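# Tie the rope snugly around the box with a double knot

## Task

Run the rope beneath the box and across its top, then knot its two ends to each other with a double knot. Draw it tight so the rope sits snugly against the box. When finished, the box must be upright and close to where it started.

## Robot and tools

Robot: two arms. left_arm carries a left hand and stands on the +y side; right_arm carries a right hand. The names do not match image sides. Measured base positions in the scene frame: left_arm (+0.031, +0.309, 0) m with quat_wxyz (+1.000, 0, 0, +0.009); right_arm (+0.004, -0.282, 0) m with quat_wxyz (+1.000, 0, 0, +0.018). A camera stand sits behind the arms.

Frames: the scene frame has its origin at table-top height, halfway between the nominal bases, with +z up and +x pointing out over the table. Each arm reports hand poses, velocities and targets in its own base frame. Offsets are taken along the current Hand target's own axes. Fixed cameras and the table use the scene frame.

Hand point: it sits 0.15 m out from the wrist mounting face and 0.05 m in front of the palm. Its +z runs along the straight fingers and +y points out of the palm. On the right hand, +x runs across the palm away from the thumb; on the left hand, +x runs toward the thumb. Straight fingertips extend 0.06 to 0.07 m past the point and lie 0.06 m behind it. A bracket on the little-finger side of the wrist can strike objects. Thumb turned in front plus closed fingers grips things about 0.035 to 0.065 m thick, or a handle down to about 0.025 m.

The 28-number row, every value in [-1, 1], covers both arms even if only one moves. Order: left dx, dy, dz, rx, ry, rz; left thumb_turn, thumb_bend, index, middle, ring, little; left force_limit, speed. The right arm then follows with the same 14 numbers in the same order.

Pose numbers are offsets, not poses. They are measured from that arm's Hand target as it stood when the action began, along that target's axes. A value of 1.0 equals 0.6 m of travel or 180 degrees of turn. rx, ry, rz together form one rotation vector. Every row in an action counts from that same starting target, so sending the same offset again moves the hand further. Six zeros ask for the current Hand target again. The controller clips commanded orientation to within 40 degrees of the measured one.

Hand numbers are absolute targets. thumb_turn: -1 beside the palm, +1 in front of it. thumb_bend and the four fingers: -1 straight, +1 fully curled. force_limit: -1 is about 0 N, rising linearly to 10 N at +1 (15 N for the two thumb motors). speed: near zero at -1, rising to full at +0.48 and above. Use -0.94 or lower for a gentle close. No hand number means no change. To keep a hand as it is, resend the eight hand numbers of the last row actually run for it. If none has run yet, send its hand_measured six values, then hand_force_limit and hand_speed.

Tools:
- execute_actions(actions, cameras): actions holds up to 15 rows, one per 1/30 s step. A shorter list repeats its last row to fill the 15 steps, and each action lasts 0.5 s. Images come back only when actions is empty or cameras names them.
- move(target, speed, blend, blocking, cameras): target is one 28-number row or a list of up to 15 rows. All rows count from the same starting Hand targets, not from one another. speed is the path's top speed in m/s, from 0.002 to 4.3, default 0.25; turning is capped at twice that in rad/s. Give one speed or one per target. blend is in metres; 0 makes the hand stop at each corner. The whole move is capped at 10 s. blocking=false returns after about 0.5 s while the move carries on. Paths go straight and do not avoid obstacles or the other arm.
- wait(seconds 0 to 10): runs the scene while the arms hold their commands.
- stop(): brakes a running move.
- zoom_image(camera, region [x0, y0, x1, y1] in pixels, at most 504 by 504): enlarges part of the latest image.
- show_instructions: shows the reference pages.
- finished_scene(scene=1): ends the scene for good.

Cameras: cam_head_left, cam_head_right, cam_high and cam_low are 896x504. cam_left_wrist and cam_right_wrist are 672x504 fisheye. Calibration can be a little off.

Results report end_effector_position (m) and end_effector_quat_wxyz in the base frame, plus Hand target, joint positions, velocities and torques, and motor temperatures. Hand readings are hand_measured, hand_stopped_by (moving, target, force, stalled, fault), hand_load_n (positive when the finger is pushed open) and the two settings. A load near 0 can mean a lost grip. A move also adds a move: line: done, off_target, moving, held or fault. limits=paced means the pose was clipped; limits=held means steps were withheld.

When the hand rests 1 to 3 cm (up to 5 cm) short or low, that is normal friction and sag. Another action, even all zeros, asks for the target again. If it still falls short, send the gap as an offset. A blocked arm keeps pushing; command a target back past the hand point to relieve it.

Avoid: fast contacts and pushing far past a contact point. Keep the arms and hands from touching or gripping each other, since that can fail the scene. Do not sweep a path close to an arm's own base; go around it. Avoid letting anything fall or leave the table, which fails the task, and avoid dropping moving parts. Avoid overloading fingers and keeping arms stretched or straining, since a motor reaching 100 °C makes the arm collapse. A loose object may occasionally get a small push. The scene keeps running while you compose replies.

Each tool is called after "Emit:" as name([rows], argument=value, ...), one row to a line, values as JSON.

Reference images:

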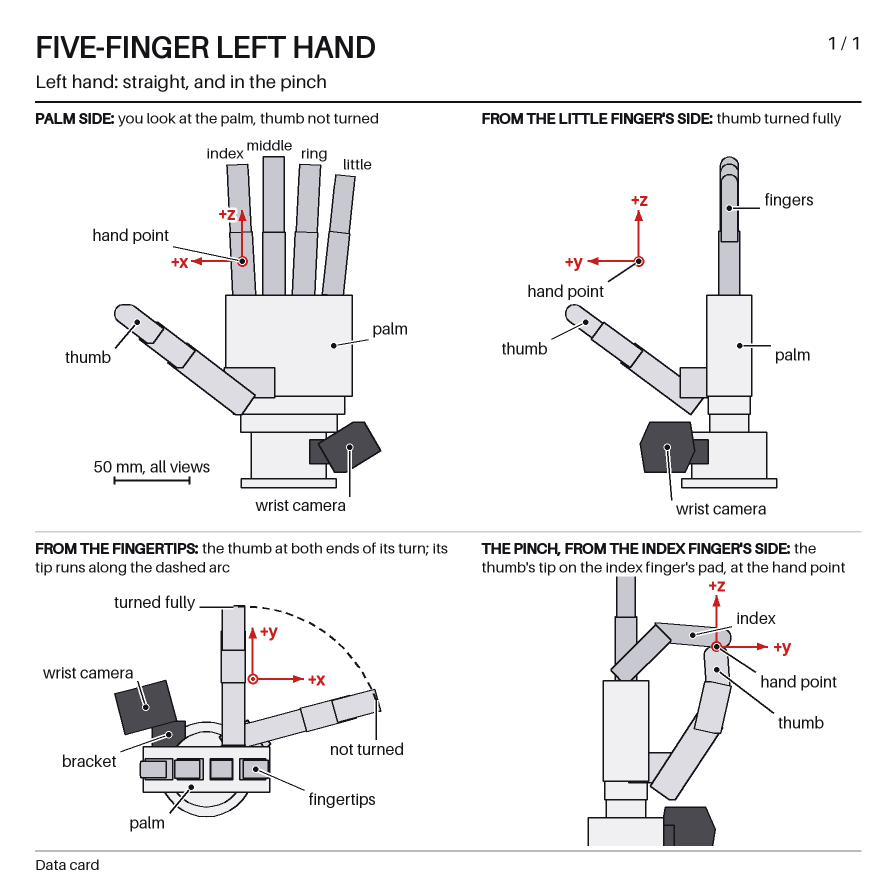

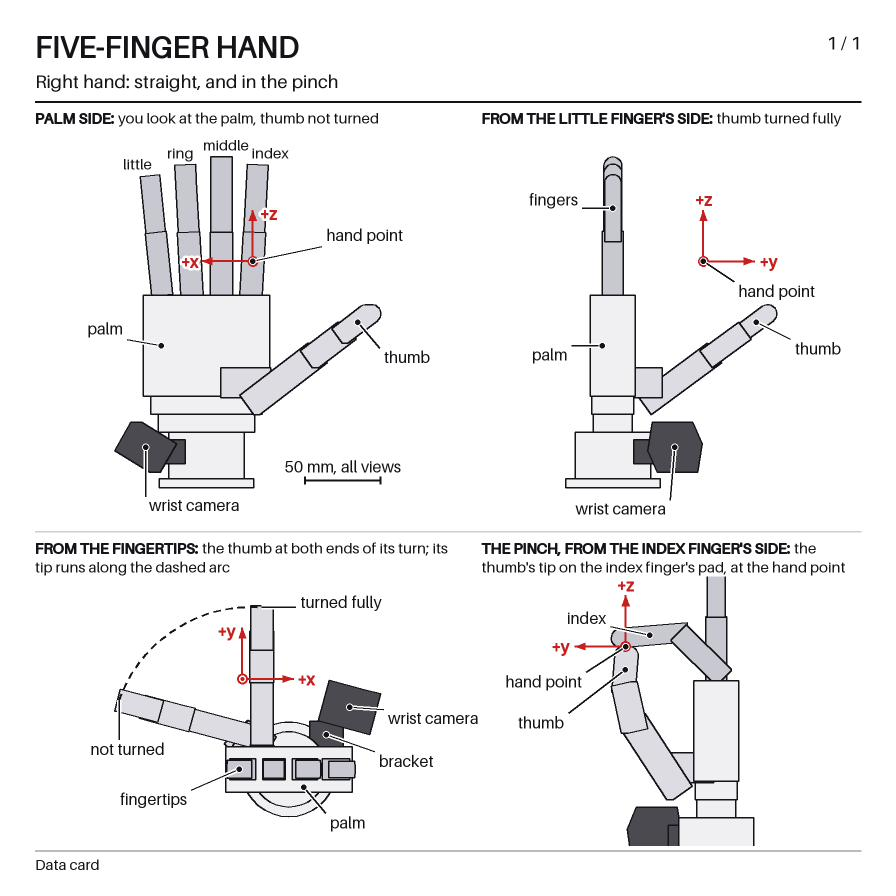

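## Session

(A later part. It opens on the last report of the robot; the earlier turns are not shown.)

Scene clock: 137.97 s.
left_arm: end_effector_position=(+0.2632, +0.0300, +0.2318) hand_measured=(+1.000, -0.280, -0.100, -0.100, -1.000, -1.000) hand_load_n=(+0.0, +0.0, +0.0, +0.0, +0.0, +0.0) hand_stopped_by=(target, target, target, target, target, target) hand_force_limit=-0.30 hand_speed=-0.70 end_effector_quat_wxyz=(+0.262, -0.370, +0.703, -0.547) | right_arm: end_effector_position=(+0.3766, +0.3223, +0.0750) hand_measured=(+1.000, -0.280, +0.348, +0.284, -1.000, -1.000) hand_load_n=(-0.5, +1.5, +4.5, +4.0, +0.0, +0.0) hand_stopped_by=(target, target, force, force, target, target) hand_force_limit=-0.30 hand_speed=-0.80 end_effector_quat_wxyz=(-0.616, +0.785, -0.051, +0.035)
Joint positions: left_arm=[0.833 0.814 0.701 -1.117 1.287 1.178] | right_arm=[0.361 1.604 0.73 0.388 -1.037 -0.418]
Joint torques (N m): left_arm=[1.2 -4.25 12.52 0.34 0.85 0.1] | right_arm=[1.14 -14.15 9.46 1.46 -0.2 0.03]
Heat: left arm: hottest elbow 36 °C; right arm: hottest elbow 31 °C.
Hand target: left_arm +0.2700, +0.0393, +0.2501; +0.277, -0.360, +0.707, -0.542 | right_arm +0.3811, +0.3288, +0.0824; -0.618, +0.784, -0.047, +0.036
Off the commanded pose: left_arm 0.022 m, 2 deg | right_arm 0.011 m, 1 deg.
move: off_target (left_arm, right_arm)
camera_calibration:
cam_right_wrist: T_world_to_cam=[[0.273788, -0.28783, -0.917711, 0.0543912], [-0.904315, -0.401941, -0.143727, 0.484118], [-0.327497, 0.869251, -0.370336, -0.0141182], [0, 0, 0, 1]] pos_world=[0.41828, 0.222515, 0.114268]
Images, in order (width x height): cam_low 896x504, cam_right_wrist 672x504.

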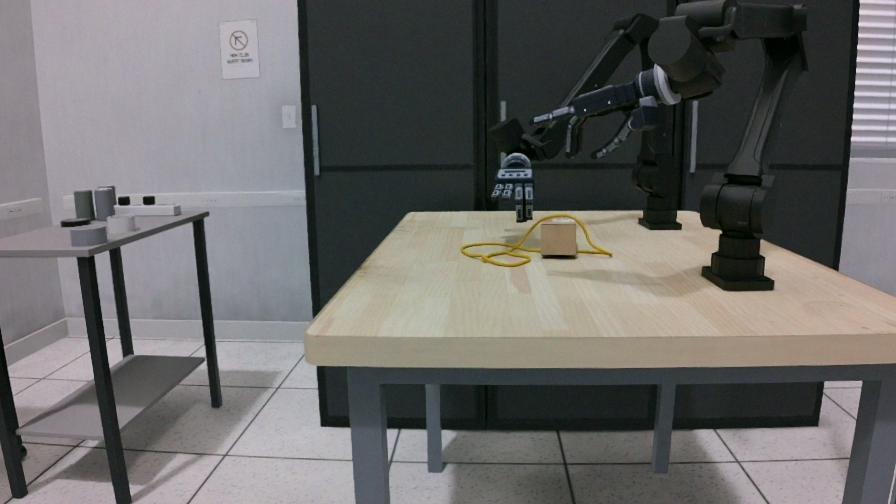

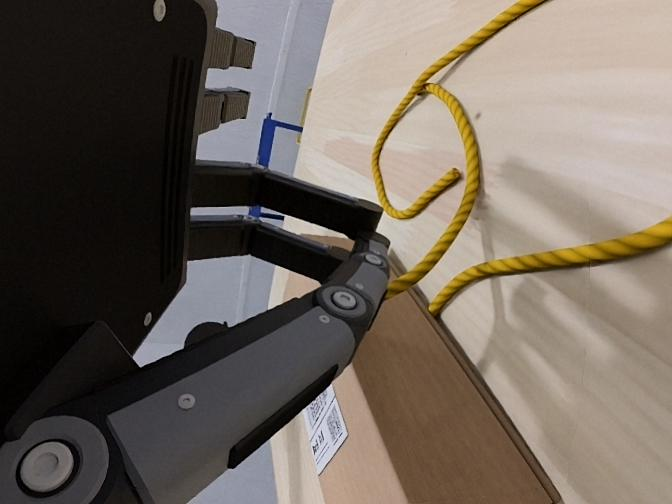

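Emit:
wait(seconds=0.1, cameras=["cam_high", "cam_head_left"])

Emit:
zoom_image(camera="cam_high", region=[510, 220, 630, 310])

Emit:
zoom_image(camera="cam_head_left", region=[330, 210, 470, 340])

Scene clock: 138.40 s.
left_arm: end_effector_position=(+0.2632, +0.0300, +0.2318) hand_measured=(+1.000, -0.280, -0.100, -0.100, -1.000, -1.000) hand_load_n=(+0.5, +0.0, +0.0, +0.0, +0.0, +0.0) hand_stopped_by=(target, target, target, target, target, target) hand_force_limit=-0.30 hand_speed=-0.70 end_effector_quat_wxyz=(+0.262, -0.370, +0.703, -0.547) | right_arm: end_effector_position=(+0.3766, +0.3223, +0.0750) hand_measured=(+1.000, -0.280, +0.348, +0.284, -1.000, -1.000) hand_load_n=(+0.0, +1.5, +4.5, +4.0, -0.5, +0.0) hand_stopped_by=(target, target, force, force, target, target) hand_force_limit=-0.30 hand_speed=-0.80 end_effector_quat_wxyz=(-0.616, +0.785, -0.051, +0.035)
Joint positions: left_arm=[0.833 0.814 0.701 -1.117 1.287 1.178] | right_arm=[0.361 1.604 0.73 0.388 -1.037 -0.418]
Joint torques (N m): left_arm=[1.2 -4.25 12.52 0.34 0.85 0.1] | right_arm=[1.14 -14.33 9.52 1.4 -0.18 0.07]
Heat: left arm: hottest elbow 36 °C; right arm: hottest elbow 31 °C.
Hand target: left_arm +0.2700, +0.0393, +0.2501; +0.277, -0.360, +0.707, -0.542 | right_arm +0.3811, +0.3288, +0.0824; -0.618, +0.784, -0.047, +0.036
Off the commanded pose: left_arm 0.022 m, 2 deg | right_arm 0.011 m, 1 deg.
wait: 0.10 s; at rest from the start
Images, in order (width x height): cam_head_left 896x504, cam_high 896x504.

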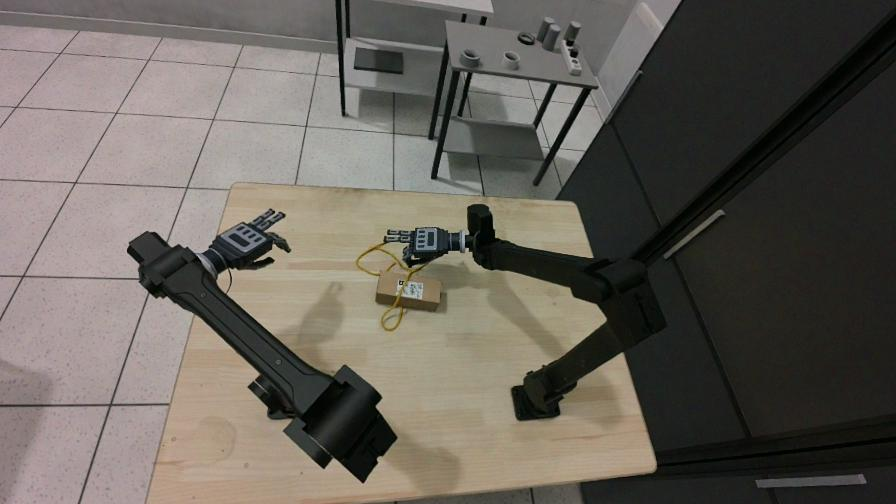

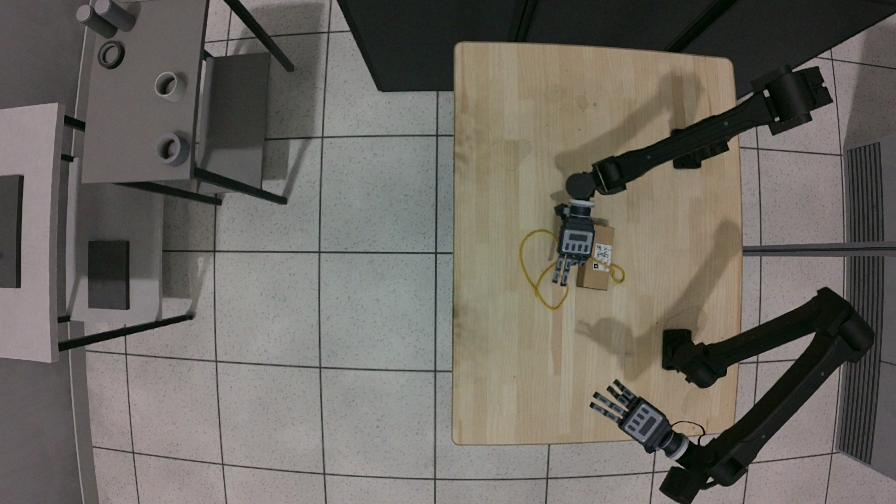

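Scaled by 4.200 from the camera's 896x504 image, which has a finer 1280x720 frame.

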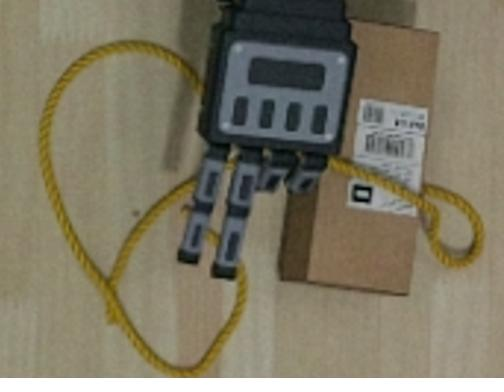

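Scaled by 3.600 from the camera's 896x504 image, which has a finer 1280x720 frame.

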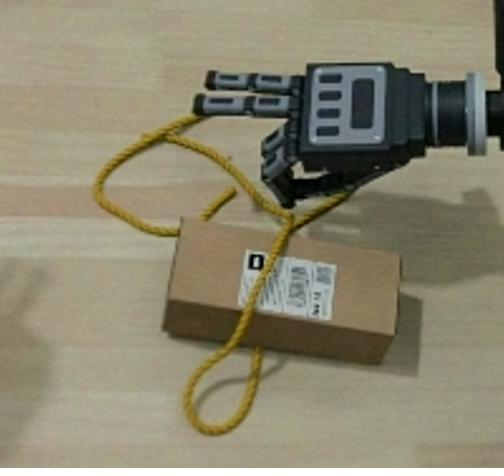

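Emit:
move([
  [0, 0, 0, 0, 0, 0, 1, -0.28, -0.1, -0.1, -1, -1, -0.3, -0.7, 0, -0.1, -0.02, 0, 0, 0, 1, -0.28, 0.35, 0.35, -1, -1, -0.3, -0.8],
  [0, 0, 0, 0, 0, 0, 1, -0.28, -0.1, -0.1, -1, -1, -0.3, -0.7, -0.1225, -0.0957, -0.0353, 0, 0.0978, 0.0208, 1, -0.28, 0.35, 0.35, -1, -1, -0.3, -0.8],
  [0, 0, 0, 0, 0, 0, 1, -0.28, -0.1, -0.1, -1, -1, -0.3, -0.7, -0.1225, -0.0957, -0.0353, 0, 0.0978, 0.0208, 1, -0.28, -0.12, -0.12, -1, -1, -0.3, -0.5],
], speed=0.15, blend=[0.02, 0, 0], cameras=["cam_right_wrist", "cam_low", "cam_high"])

Emit:
zoom_image(camera="cam_right_wrist", region=[280, 60, 640, 400])

Scene clock: 141.77 s.
left_arm: end_effector_position=(+0.2632, +0.0300, +0.2318) hand_measured=(+1.000, -0.280, -0.100, -0.100, -1.000, -1.000) hand_load_n=(+0.0, +0.0, +0.0, -0.5, +0.0, +0.0) hand_stopped_by=(target, target, target, target, target, target) hand_force_limit=-0.30 hand_speed=-0.70 end_effector_quat_wxyz=(+0.262, -0.370, +0.703, -0.547) | right_arm: end_effector_position=(+0.3113, +0.3262, +0.1397) hand_measured=(+1.000, -0.280, -0.120, -0.120, -1.000, -1.000) hand_load_n=(+0.0, +0.0, +0.0, +0.0, +0.0, +0.0) hand_stopped_by=(target, target, target, target, target, target) hand_force_limit=-0.30 hand_speed=-0.50 end_effector_quat_wxyz=(-0.598, +0.771, -0.171, +0.135)
Joint positions: left_arm=[0.833 0.814 0.701 -1.117 1.287 1.178] | right_arm=[0.534 1.174 0.502 0.372 -0.575 -0.17]
Joint torques (N m): left_arm=[1.2 -4.25 12.52 0.34 0.85 0.1] | right_arm=[1.38 -9.17 8.83 2.92 0 0.08]
Heat: left arm: hottest elbow 36 °C; right arm: hottest elbow 31 °C.
Hand target: left_arm +0.2700, +0.0393, +0.2501; +0.277, -0.360, +0.707, -0.542 | right_arm +0.3072, +0.3303, +0.1433; -0.604, +0.767, -0.166, +0.135
Off the commanded pose: left_arm 0.022 m, 2 deg | right_arm 0.007 m, 1 deg.
move: off_target (left_arm)
camera_calibration:
cam_right_wrist: T_world_to_cam=[[0.175782, -0.371875, -0.911487, 0.189708], [-0.983652, -0.103137, -0.147621, 0.363688], [-0.0391117, 0.922535, -0.383925, -0.120205], [0, 0, 0, 1]] pos_world=[0.319694, 0.218951, 0.180454]
Images, in order (width x height): cam_high 896x504, cam_low 896x504, cam_right_wrist 672x504.

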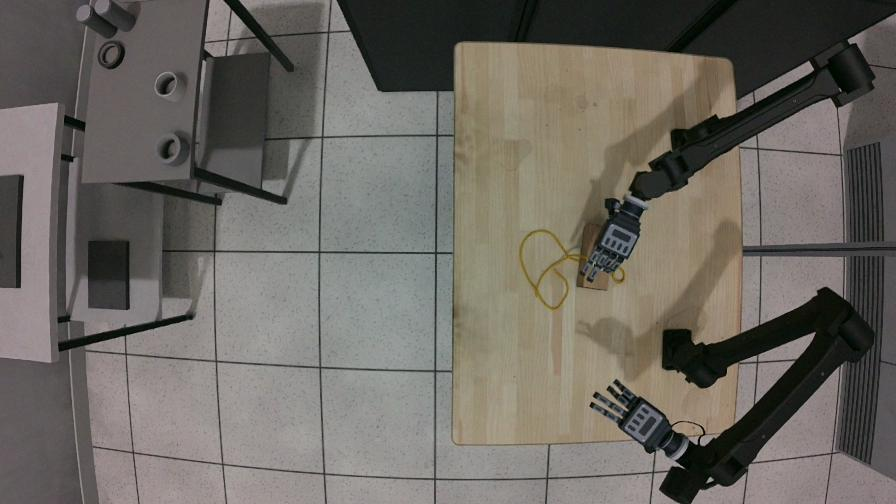

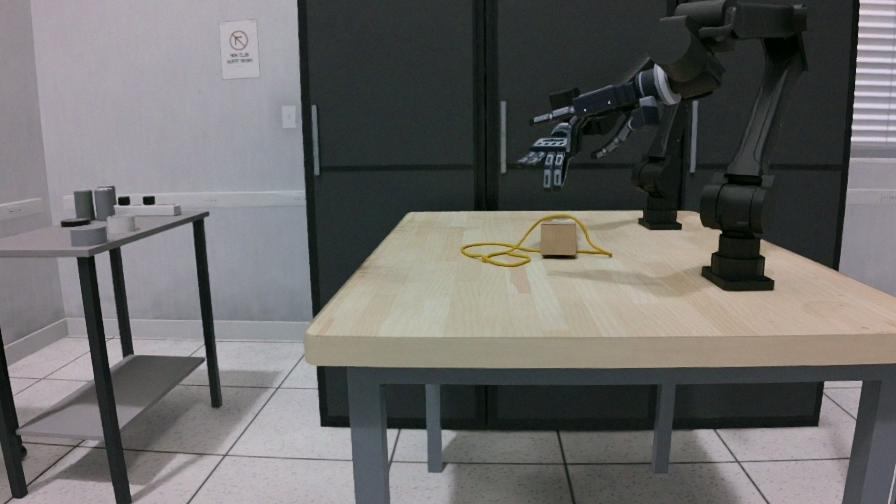

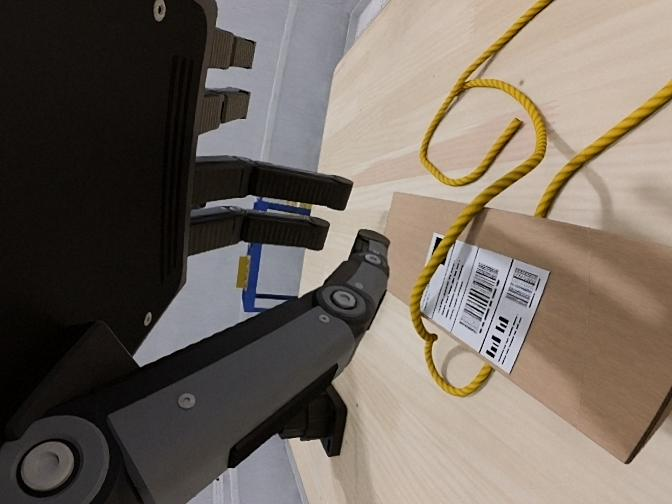

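Scaled by 1.400 from the camera's 672x504 image, which has a finer 960x720 frame.

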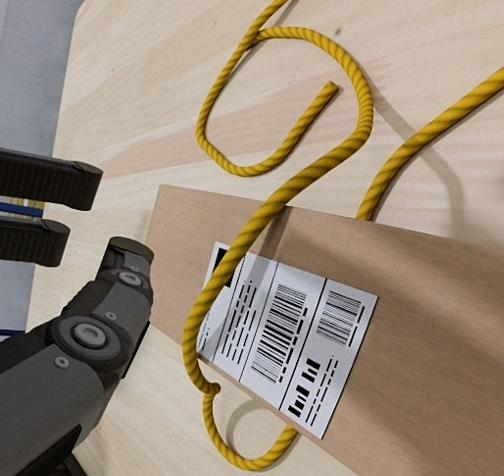

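Emit:
move(target=[0, 0, 0, 0, 0, 0, 1, -0.28, -0.1, -0.1, -1, -1, -0.3, -0.7, -0.0048, 0.0965, 0.0162, 0, 0, 0, 1, -0.28, -0.12, -0.12, -1, -1, -0.3, -0.5], speed=0.12, cameras=["cam_right_wrist", "cam_low"])

Emit:
zoom_image(camera="cam_right_wrist", region=[280, 130, 520, 370])

Emit:
zoom_image(camera="cam_low", region=[490, 180, 620, 270])

Scene clock: 143.73 s.
left_arm: end_effector_position=(+0.2632, +0.0300, +0.2318) hand_measured=(+1.000, -0.280, -0.100, -0.100, -1.000, -1.000) hand_load_n=(+0.0, +0.5, -0.5, +0.0, +0.0, -0.5) hand_stopped_by=(target, target, target, target, target, target) hand_force_limit=-0.30 hand_speed=-0.70 end_effector_quat_wxyz=(+0.262, -0.370, +0.703, -0.547) | right_arm: end_effector_position=(+0.3070, +0.3237, +0.0872) hand_measured=(+1.000, -0.280, -0.120, -0.120, -1.000, -1.000) hand_load_n=(+0.0, +0.0, +0.0, +0.0, +0.0, +0.0) hand_stopped_by=(target, target, target, target, target, target) hand_force_limit=-0.30 hand_speed=-0.50 end_effector_quat_wxyz=(-0.602, +0.768, -0.168, +0.139)
Joint positions: left_arm=[0.833 0.814 0.701 -1.117 1.287 1.178] | right_arm=[0.534 1.326 0.416 0.625 -0.575 -0.17]
Joint torques (N m): left_arm=[1.2 -4.25 12.52 0.34 0.85 0.1] | right_arm=[1.38 -8.18 7.49 2.97 0 0.07]
Heat: left arm: hottest elbow 36 °C; right arm: hottest elbow 31 °C.
Hand target: left_arm +0.2700, +0.0393, +0.2501; +0.277, -0.360, +0.707, -0.542 | right_arm +0.3032, +0.3276, +0.0846; -0.604, +0.767, -0.166, +0.135
Off the commanded pose: left_arm 0.022 m, 2 deg | right_arm 0.006 m, 1 deg.
move: off_target (left_arm)
camera_calibration:
cam_right_wrist: T_world_to_cam=[[0.187513, -0.36501, -0.911925, 0.13588], [-0.981665, -0.102017, -0.16102, 0.351637], [-0.0342576, 0.925397, -0.377447, -0.141203], [0, 0, 0, 1]] pos_world=[0.314873, 0.216139, 0.127236]
Images, in order (width x height): cam_low 896x504, cam_right_wrist 672x504.

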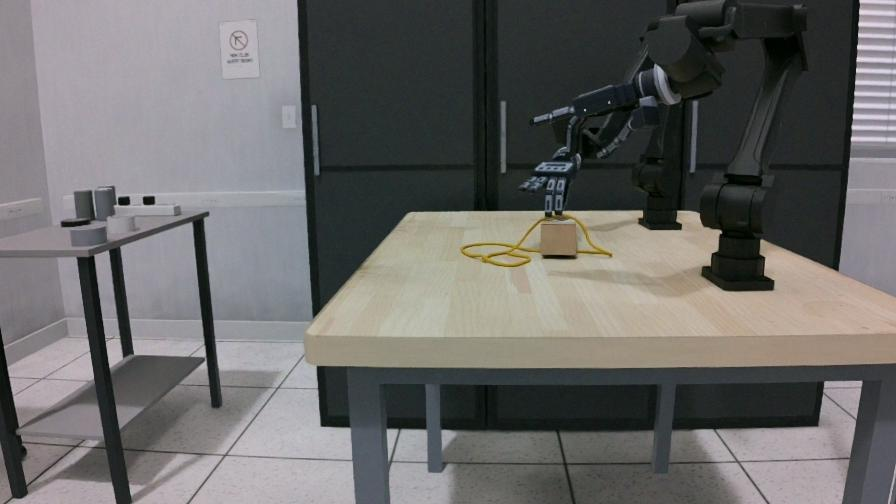

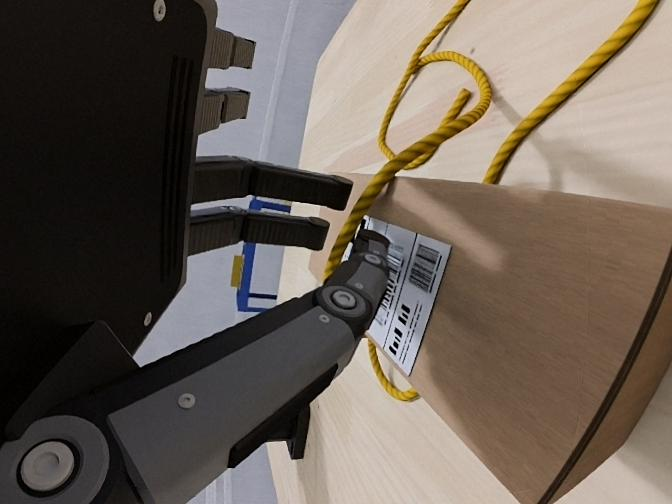

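Scaled by 2.100 from the camera's 672x504 image, which has a finer 960x720 frame.

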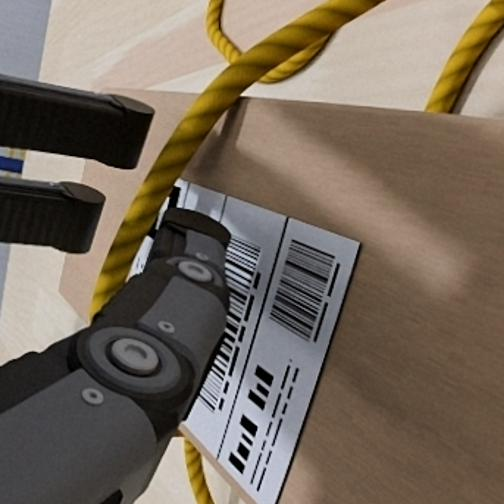

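Scaled by 3.877 from the camera's 896x504 image, which has a finer 1280x720 frame.

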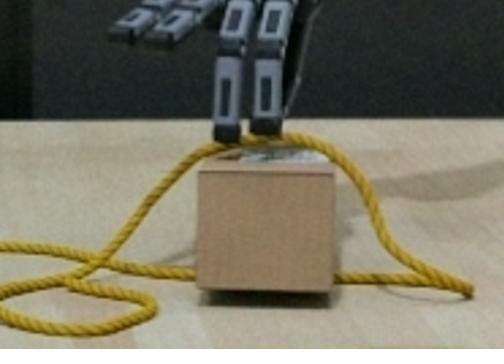

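Emit:
move(target=[0, 0, 0, 0, 0, 0, 1, -0.28, -0.1, -0.1, -1, -1, -0.3, -0.7, 0, 0, 0, 0, 0, 0, 1, -0.28, 0.35, 0.35, -1, -1, -0.3, -0.8], speed=0.12, cameras=["cam_right_wrist", "cam_low"])

Emit:
zoom_image(camera="cam_right_wrist", region=[280, 130, 520, 370])

Scene clock: 145.00 s.
left_arm: end_effector_position=(+0.2632, +0.0300, +0.2318) hand_measured=(+1.000, -0.280, -0.100, -0.100, -1.000, -1.000) hand_load_n=(+0.0, +0.0, +0.0, +0.0, +0.0, -0.5) hand_stopped_by=(target, target, target, target, target, target) hand_force_limit=-0.30 hand_speed=-0.70 end_effector_quat_wxyz=(+0.262, -0.370, +0.703, -0.547) | right_arm: end_effector_position=(+0.3071, +0.3238, +0.0874) hand_measured=(+1.000, -0.280, +0.348, +0.284, -1.000, -1.000) hand_load_n=(-0.5, +1.5, +5.0, +4.5, +0.0, +0.0) hand_stopped_by=(target, target, force, force, target, target) hand_force_limit=-0.30 hand_speed=-0.80 end_effector_quat_wxyz=(-0.603, +0.768, -0.167, +0.139)
Joint positions: left_arm=[0.833 0.814 0.701 -1.117 1.287 1.178] | right_arm=[0.534 1.326 0.416 0.626 -0.575 -0.17]
Joint torques (N m): left_arm=[1.2 -4.25 12.52 0.34 0.85 0.1] | right_arm=[1.26 -8.06 7.38 2.85 -0.02 0.07]
Heat: left arm: hottest elbow 36 °C; right arm: hottest elbow 31 °C.
Hand target: left_arm +0.2700, +0.0393, +0.2501; +0.277, -0.360, +0.707, -0.542 | right_arm +0.3033, +0.3277, +0.0847; -0.604, +0.767, -0.166, +0.135
Off the commanded pose: left_arm 0.022 m, 2 deg | right_arm 0.006 m, 1 deg.
move: off_target (left_arm)
camera_calibration:
cam_right_wrist: T_world_to_cam=[[0.188369, -0.364487, -0.911957, 0.135664], [-0.981515, -0.101878, -0.162018, 0.351815], [-0.0338546, 0.925619, -0.37694, -0.141363], [0, 0, 0, 1]] pos_world=[0.314971, 0.216138, 0.127435]
Images, in order (width x height): cam_low 896x504, cam_right_wrist 672x504.

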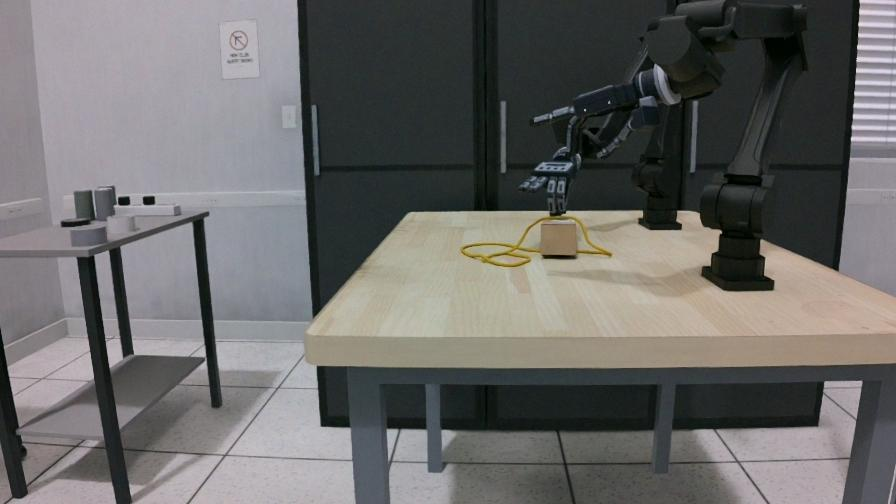

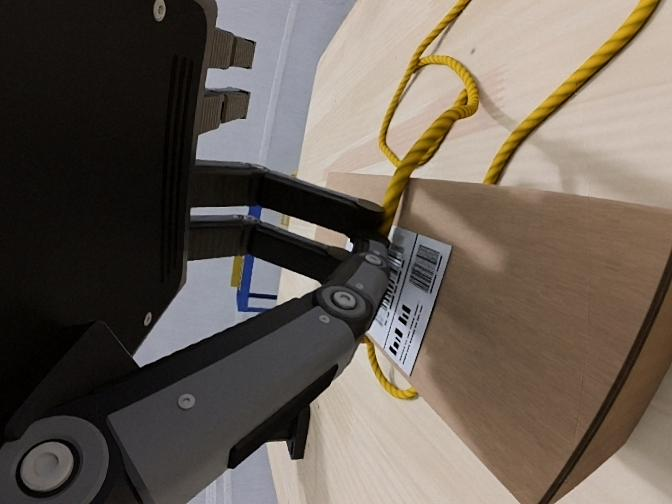

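Scaled by 2.100 from the camera's 672x504 image, which has a finer 960x720 frame.

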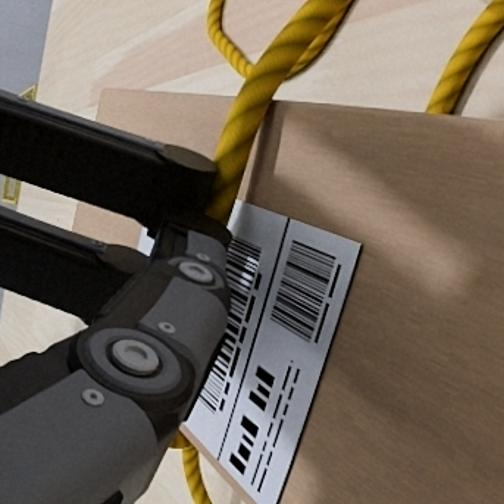

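Emit:
move(target=[0, 0, 0, 0, 0, 0, 1, -0.28, -0.1, -0.1, -1, -1, -0.3, -0.7, 0, -0.06, -0.012, 0, 0, 0, 1, -0.28, 0.35, 0.35, -1, -1, -0.3, -0.8], speed=0.12, cameras=["cam_right_wrist", "cam_low"])

Emit:
zoom_image(camera="cam_right_wrist", region=[280, 60, 600, 380])

Scene clock: 146.53 s.
left_arm: end_effector_position=(+0.2632, +0.0300, +0.2318) hand_measured=(+1.000, -0.280, -0.100, -0.100, -1.000, -1.000) hand_load_n=(+0.0, +0.0, +0.0, +0.0, +0.0, +0.0) hand_stopped_by=(target, target, target, target, target, target) hand_force_limit=-0.30 hand_speed=-0.70 end_effector_quat_wxyz=(+0.262, -0.370, +0.703, -0.547) | right_arm: end_effector_position=(+0.2950, +0.3173, +0.1032) hand_measured=(+1.000, -0.280, +0.348, +0.284, -1.000, -1.000) hand_load_n=(-0.5, +1.5, +4.5, +4.0, +0.0, +0.0) hand_stopped_by=(target, target, force, force, target, target) hand_force_limit=-0.30 hand_speed=-0.80 end_effector_quat_wxyz=(-0.595, +0.774, -0.175, +0.130)
Joint positions: left_arm=[0.833 0.814 0.701 -1.117 1.287 1.178] | right_arm=[0.536 1.22 0.416 0.491 -0.574 -0.167]
Joint torques (N m): left_arm=[1.2 -4.25 12.52 0.34 0.85 0.1] | right_arm=[1.32 -8.94 11.7 1.74 -0.01 0.07]
Heat: left arm: hottest elbow 36 °C; right arm: hottest elbow 31 °C.
Hand target: left_arm +0.2700, +0.0393, +0.2501; +0.277, -0.360, +0.707, -0.542 | right_arm +0.3036, +0.3290, +0.1213; -0.604, +0.767, -0.166, +0.135
Off the commanded pose: left_arm 0.022 m, 2 deg | right_arm 0.023 m, 2 deg.
move: off_target (left_arm, right_arm)
camera_calibration:
cam_right_wrist: T_world_to_cam=[[0.16329, -0.377687, -0.911421, 0.161608], [-0.985606, -0.103441, -0.133716, 0.340535], [-0.0437758, 0.920137, -0.389142, -0.124003], [0, 0, 0, 1]] pos_world=[0.303816, 0.210362, 0.144573]
Images, in order (width x height): cam_low 896x504, cam_right_wrist 672x504.

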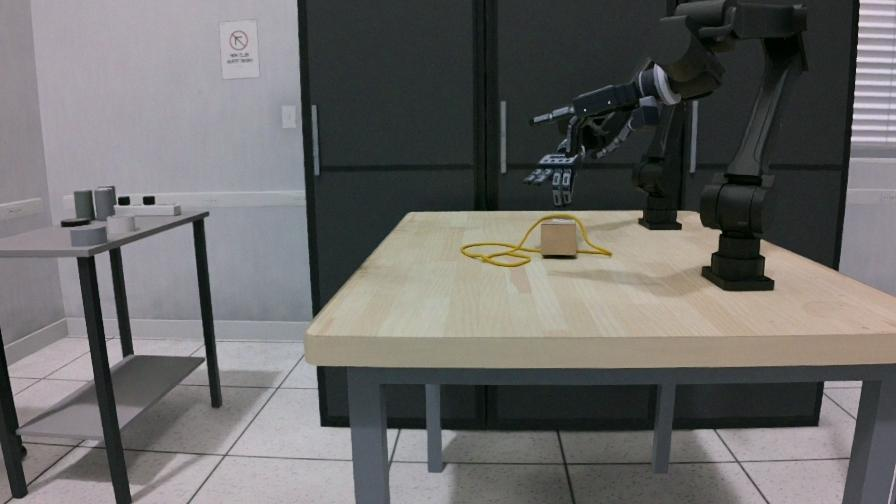

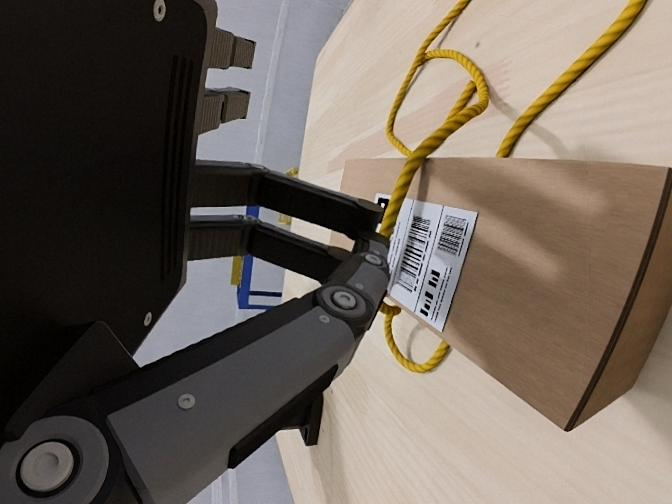

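Scaled by 1.575 from the camera's 672x504 image, which has a finer 960x720 frame.

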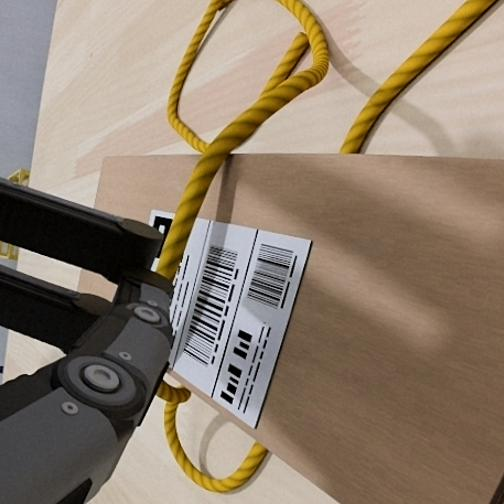

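Emit:
move([
  [0, 0, 0, 0, 0, 0, 1, -0.28, -0.1, -0.1, -1, -1, -0.3, -0.7, 0.0955, -0.0422, -0.1118, 0, -0.0978, -0.0208, 1, -0.28, 0.35, 0.35, -1, -1, -0.3, -0.8],
  [0, 0, 0, 0, 0, 0, 1, -0.28, -0.1, -0.1, -1, -1, -0.3, -0.7, 0.1943, 0.1158, -0.0537, 0, -0.0978, -0.0208, 1, -0.28, 0.35, 0.35, -1, -1, -0.3, -0.8],
  [0, 0, 0, 0, 0, 0, 1, -0.28, -0.1, -0.1, -1, -1, -0.3, -0.7, 0.1943, 0.1613, -0.0438, 0, -0.0978, -0.0208, 1, -0.28, 0.35, 0.35, -1, -1, -0.3, -0.8],
], speed=0.2, blend=[0.03, 0.01, 0], cameras=["cam_right_wrist", "cam_low", "cam_high"])

Emit:
zoom_image(camera="cam_low", region=[450, 180, 630, 280])

Scene clock: 149.70 s.
left_arm: end_effector_position=(+0.2632, +0.0300, +0.2318) hand_measured=(+1.000, -0.280, -0.100, -0.100, -1.000, -1.000) hand_load_n=(+0.0, +0.0, +0.0, +0.0, +0.0, +0.0) hand_stopped_by=(target, target, target, target, target, target) hand_force_limit=-0.30 hand_speed=-0.70 end_effector_quat_wxyz=(+0.262, -0.370, +0.703, -0.547) | right_arm: end_effector_position=(+0.3688, +0.2363, +0.0270) hand_measured=(+1.000, -0.280, +0.348, +0.284, -1.000, -1.000) hand_load_n=(+0.0, +1.5, +5.0, +4.0, +0.0, +0.0) hand_stopped_by=(target, target, force, force, target, target) hand_force_limit=-0.30 hand_speed=-0.80 end_effector_quat_wxyz=(-0.614, +0.787, -0.060, +0.015)
Joint positions: left_arm=[0.833 0.814 0.701 -1.117 1.287 1.178] | right_arm=[0.156 1.663 0.684 0.192 -1.215 -0.703]
Joint torques (N m): left_arm=[1.2 -4.25 12.53 0.34 0.85 0.1] | right_arm=[-0.44 -12.75 9.68 2.28 -0.66 -0.09]
Heat: left arm: hottest elbow 36 °C; right arm: hottest elbow 31 °C.
Hand target: left_arm +0.2700, +0.0393, +0.2501; +0.277, -0.360, +0.707, -0.542 | right_arm +0.3899, +0.2362, +0.0341; -0.618, +0.784, -0.047, +0.036
Off the commanded pose: left_arm 0.022 m, 2 deg | right_arm 0.022 m, 3 deg.
move: off_target (left_arm, right_arm)
camera_calibration:
cam_right_wrist: T_world_to_cam=[[0.237148, -0.289646, -0.92729, 0.00185046], [-0.905562, -0.411506, -0.103054, 0.437108], [-0.351736, 0.864157, -0.35988, 0.0502243], [0, 0, 0, 1]] pos_world=[0.413055, 0.137007, 0.0648364]
Images, in order (width x height): cam_high 896x504, cam_low 896x504, cam_right_wrist 672x504.

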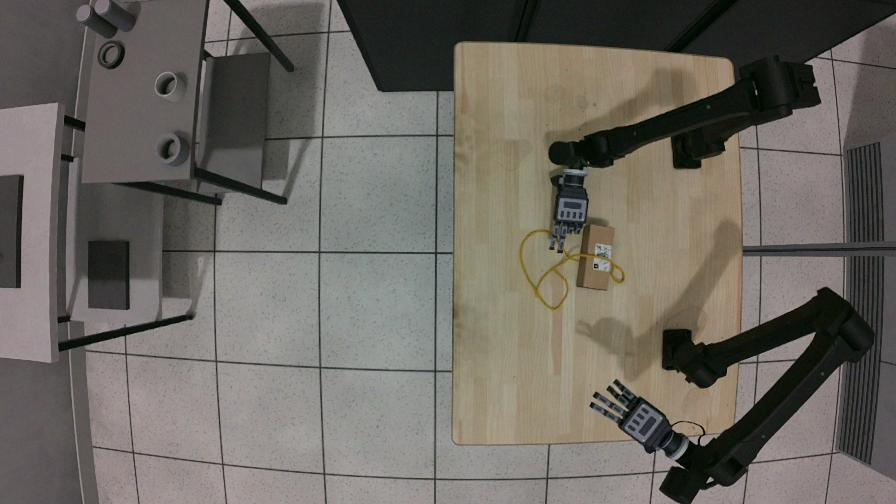

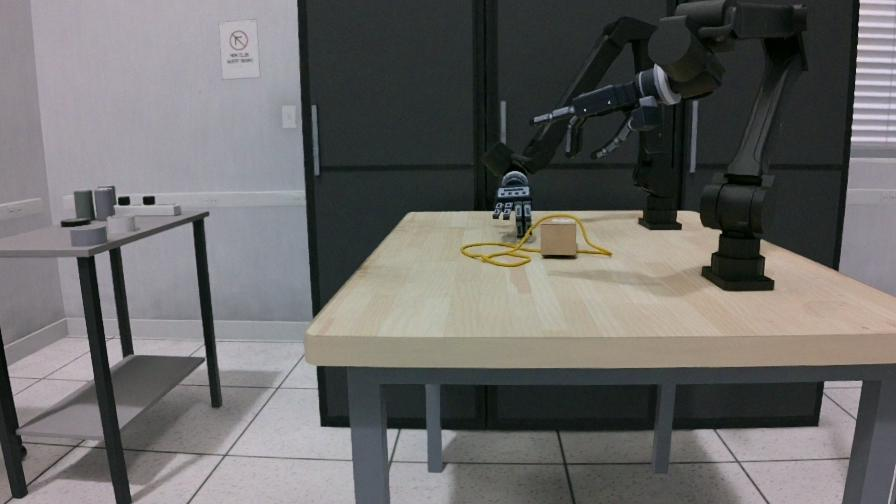

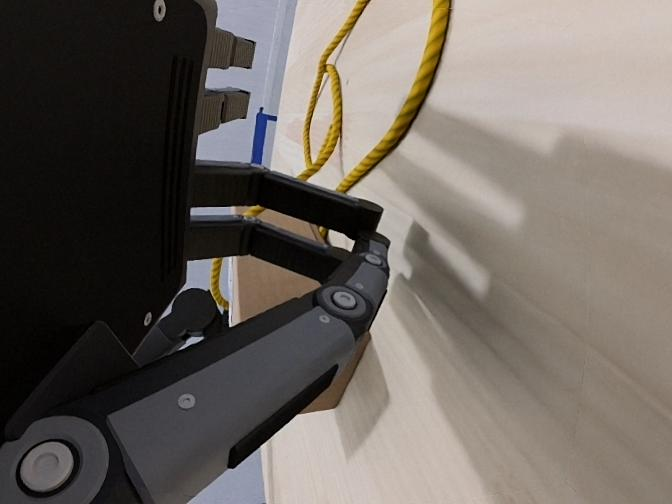

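Scaled by 2.800 from the camera's 896x504 image, which has a finer 1280x720 frame.

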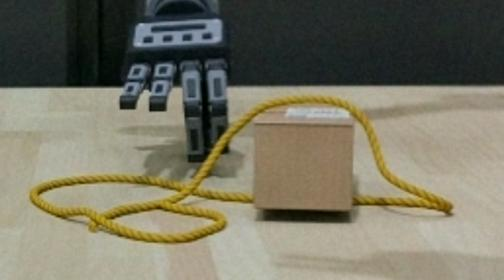

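Emit:
move([
  [0, 0, 0, 0, 0, 0, 1, -0.28, -0.1, -0.1, -1, -1, -0.3, -0.7, 0.0162, -0.0253, 0.0718, 0, 0, 0, 1, -0.28, 0.35, 0.35, -1, -1, -0.3, -0.8],
  [0, 0, 0, 0, 0, 0, 1, -0.28, -0.1, -0.1, -1, -1, -0.3, -0.7, -0.0098, -0.0607, 0.2378, 0, 0, 0, 1, -0.28, 0.35, 0.35, -1, -1, -0.3, -0.8],
], speed=0.12, blend=[0.01, 0], cameras=["cam_right_wrist", "cam_low", "cam_high"])

Emit:
zoom_image(camera="cam_low", region=[450, 180, 630, 280])

Emit:
zoom_image(camera="cam_high", region=[510, 220, 630, 310])

Scene clock: 152.10 s.
left_arm: end_effector_position=(+0.2632, +0.0300, +0.2318) hand_measured=(+1.000, -0.280, -0.100, -0.100, -1.000, -1.000) hand_load_n=(+0.0, +0.0, +0.0, +0.0, +0.0, +0.0) hand_stopped_by=(target, target, target, target, target, target) hand_force_limit=-0.30 hand_speed=-0.70 end_effector_quat_wxyz=(+0.262, -0.370, +0.703, -0.547) | right_arm: end_effector_position=(+0.3871, +0.3713, +0.0288) hand_measured=(+1.000, -0.280, +0.348, +0.284, -1.000, -1.000) hand_load_n=(+0.0, +1.5, +4.5, +4.5, +0.0, +0.0) hand_stopped_by=(target, target, force, force, target, target) hand_force_limit=-0.30 hand_speed=-0.80 end_effector_quat_wxyz=(-0.610, +0.790, -0.056, +0.026)
Joint positions: left_arm=[0.833 0.814 0.701 -1.117 1.287 1.178] | right_arm=[0.457 1.782 0.796 0.533 -0.952 -0.349]
Joint torques (N m): left_arm=[1.26 -4.25 12.52 0.34 0.85 0.1] | right_arm=[1.08 -14.51 10.19 2.62 -0.15 0.07]
Heat: left arm: hottest elbow 36 °C; right arm: hottest elbow 30 °C.
Hand target: left_arm +0.2700, +0.0393, +0.2501; +0.277, -0.360, +0.707, -0.542 | right_arm +0.4013, +0.3832, +0.0362; -0.618, +0.784, -0.047, +0.036
Off the commanded pose: left_arm 0.022 m, 2 deg | right_arm 0.020 m, 2 deg.
move: off_target (left_arm, right_arm)
camera_calibration:
cam_right_wrist: T_world_to_cam=[[0.255322, -0.300483, -0.918978, 0.0349583], [-0.905888, -0.406526, -0.118762, 0.508221], [-0.337902, 0.862813, -0.375999, -0.0637741], [0, 0, 0, 1]] pos_world=[0.429916, 0.272135, 0.068504]
Images, in order (width x height): cam_high 896x504, cam_low 896x504, cam_right_wrist 672x504.

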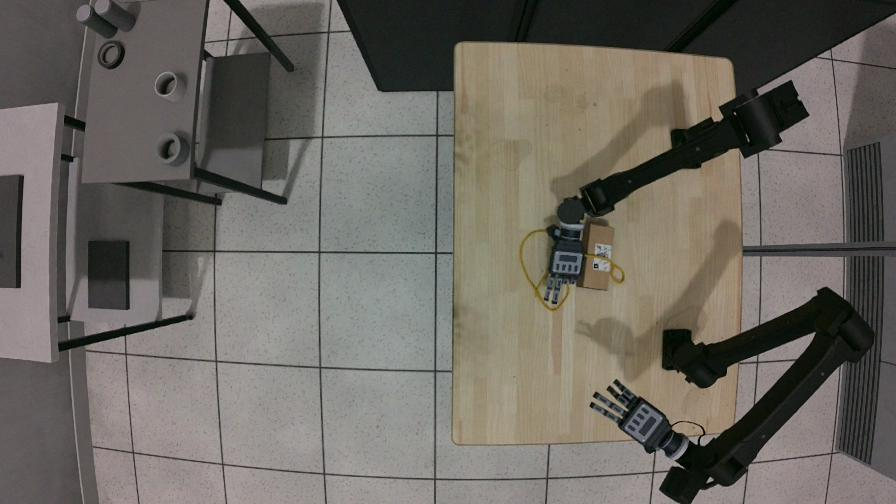

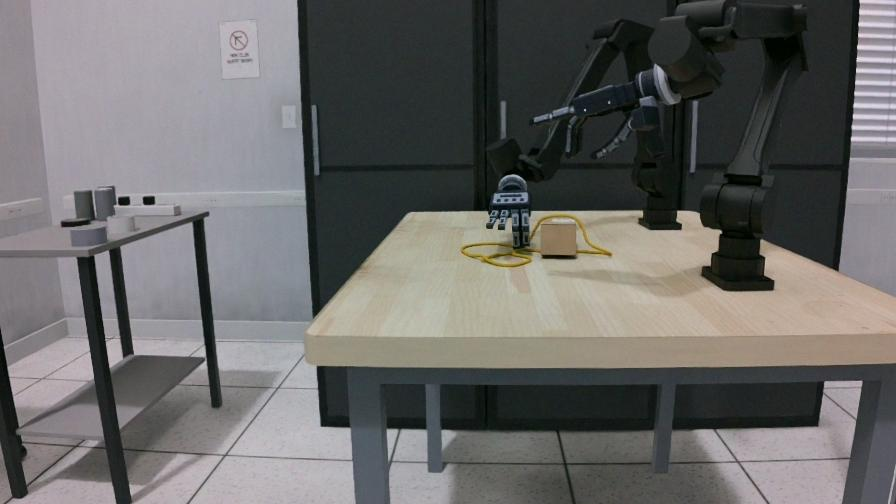

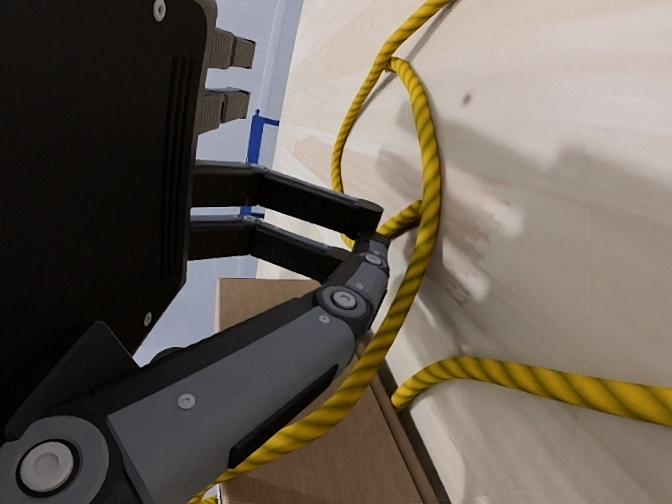

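Scaled by 2.800 from the camera's 896x504 image, which has a finer 1280x720 frame.

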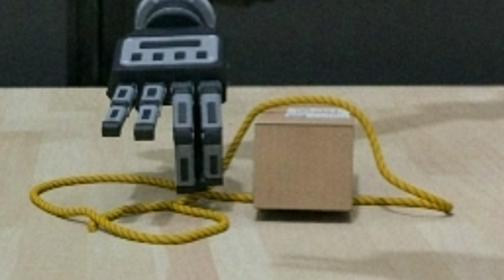

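Scaled by 4.200 from the camera's 896x504 image, which has a finer 1280x720 frame.

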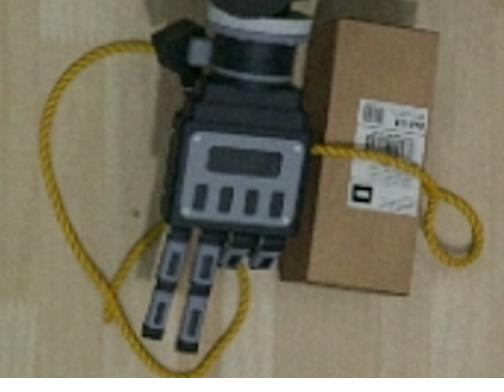

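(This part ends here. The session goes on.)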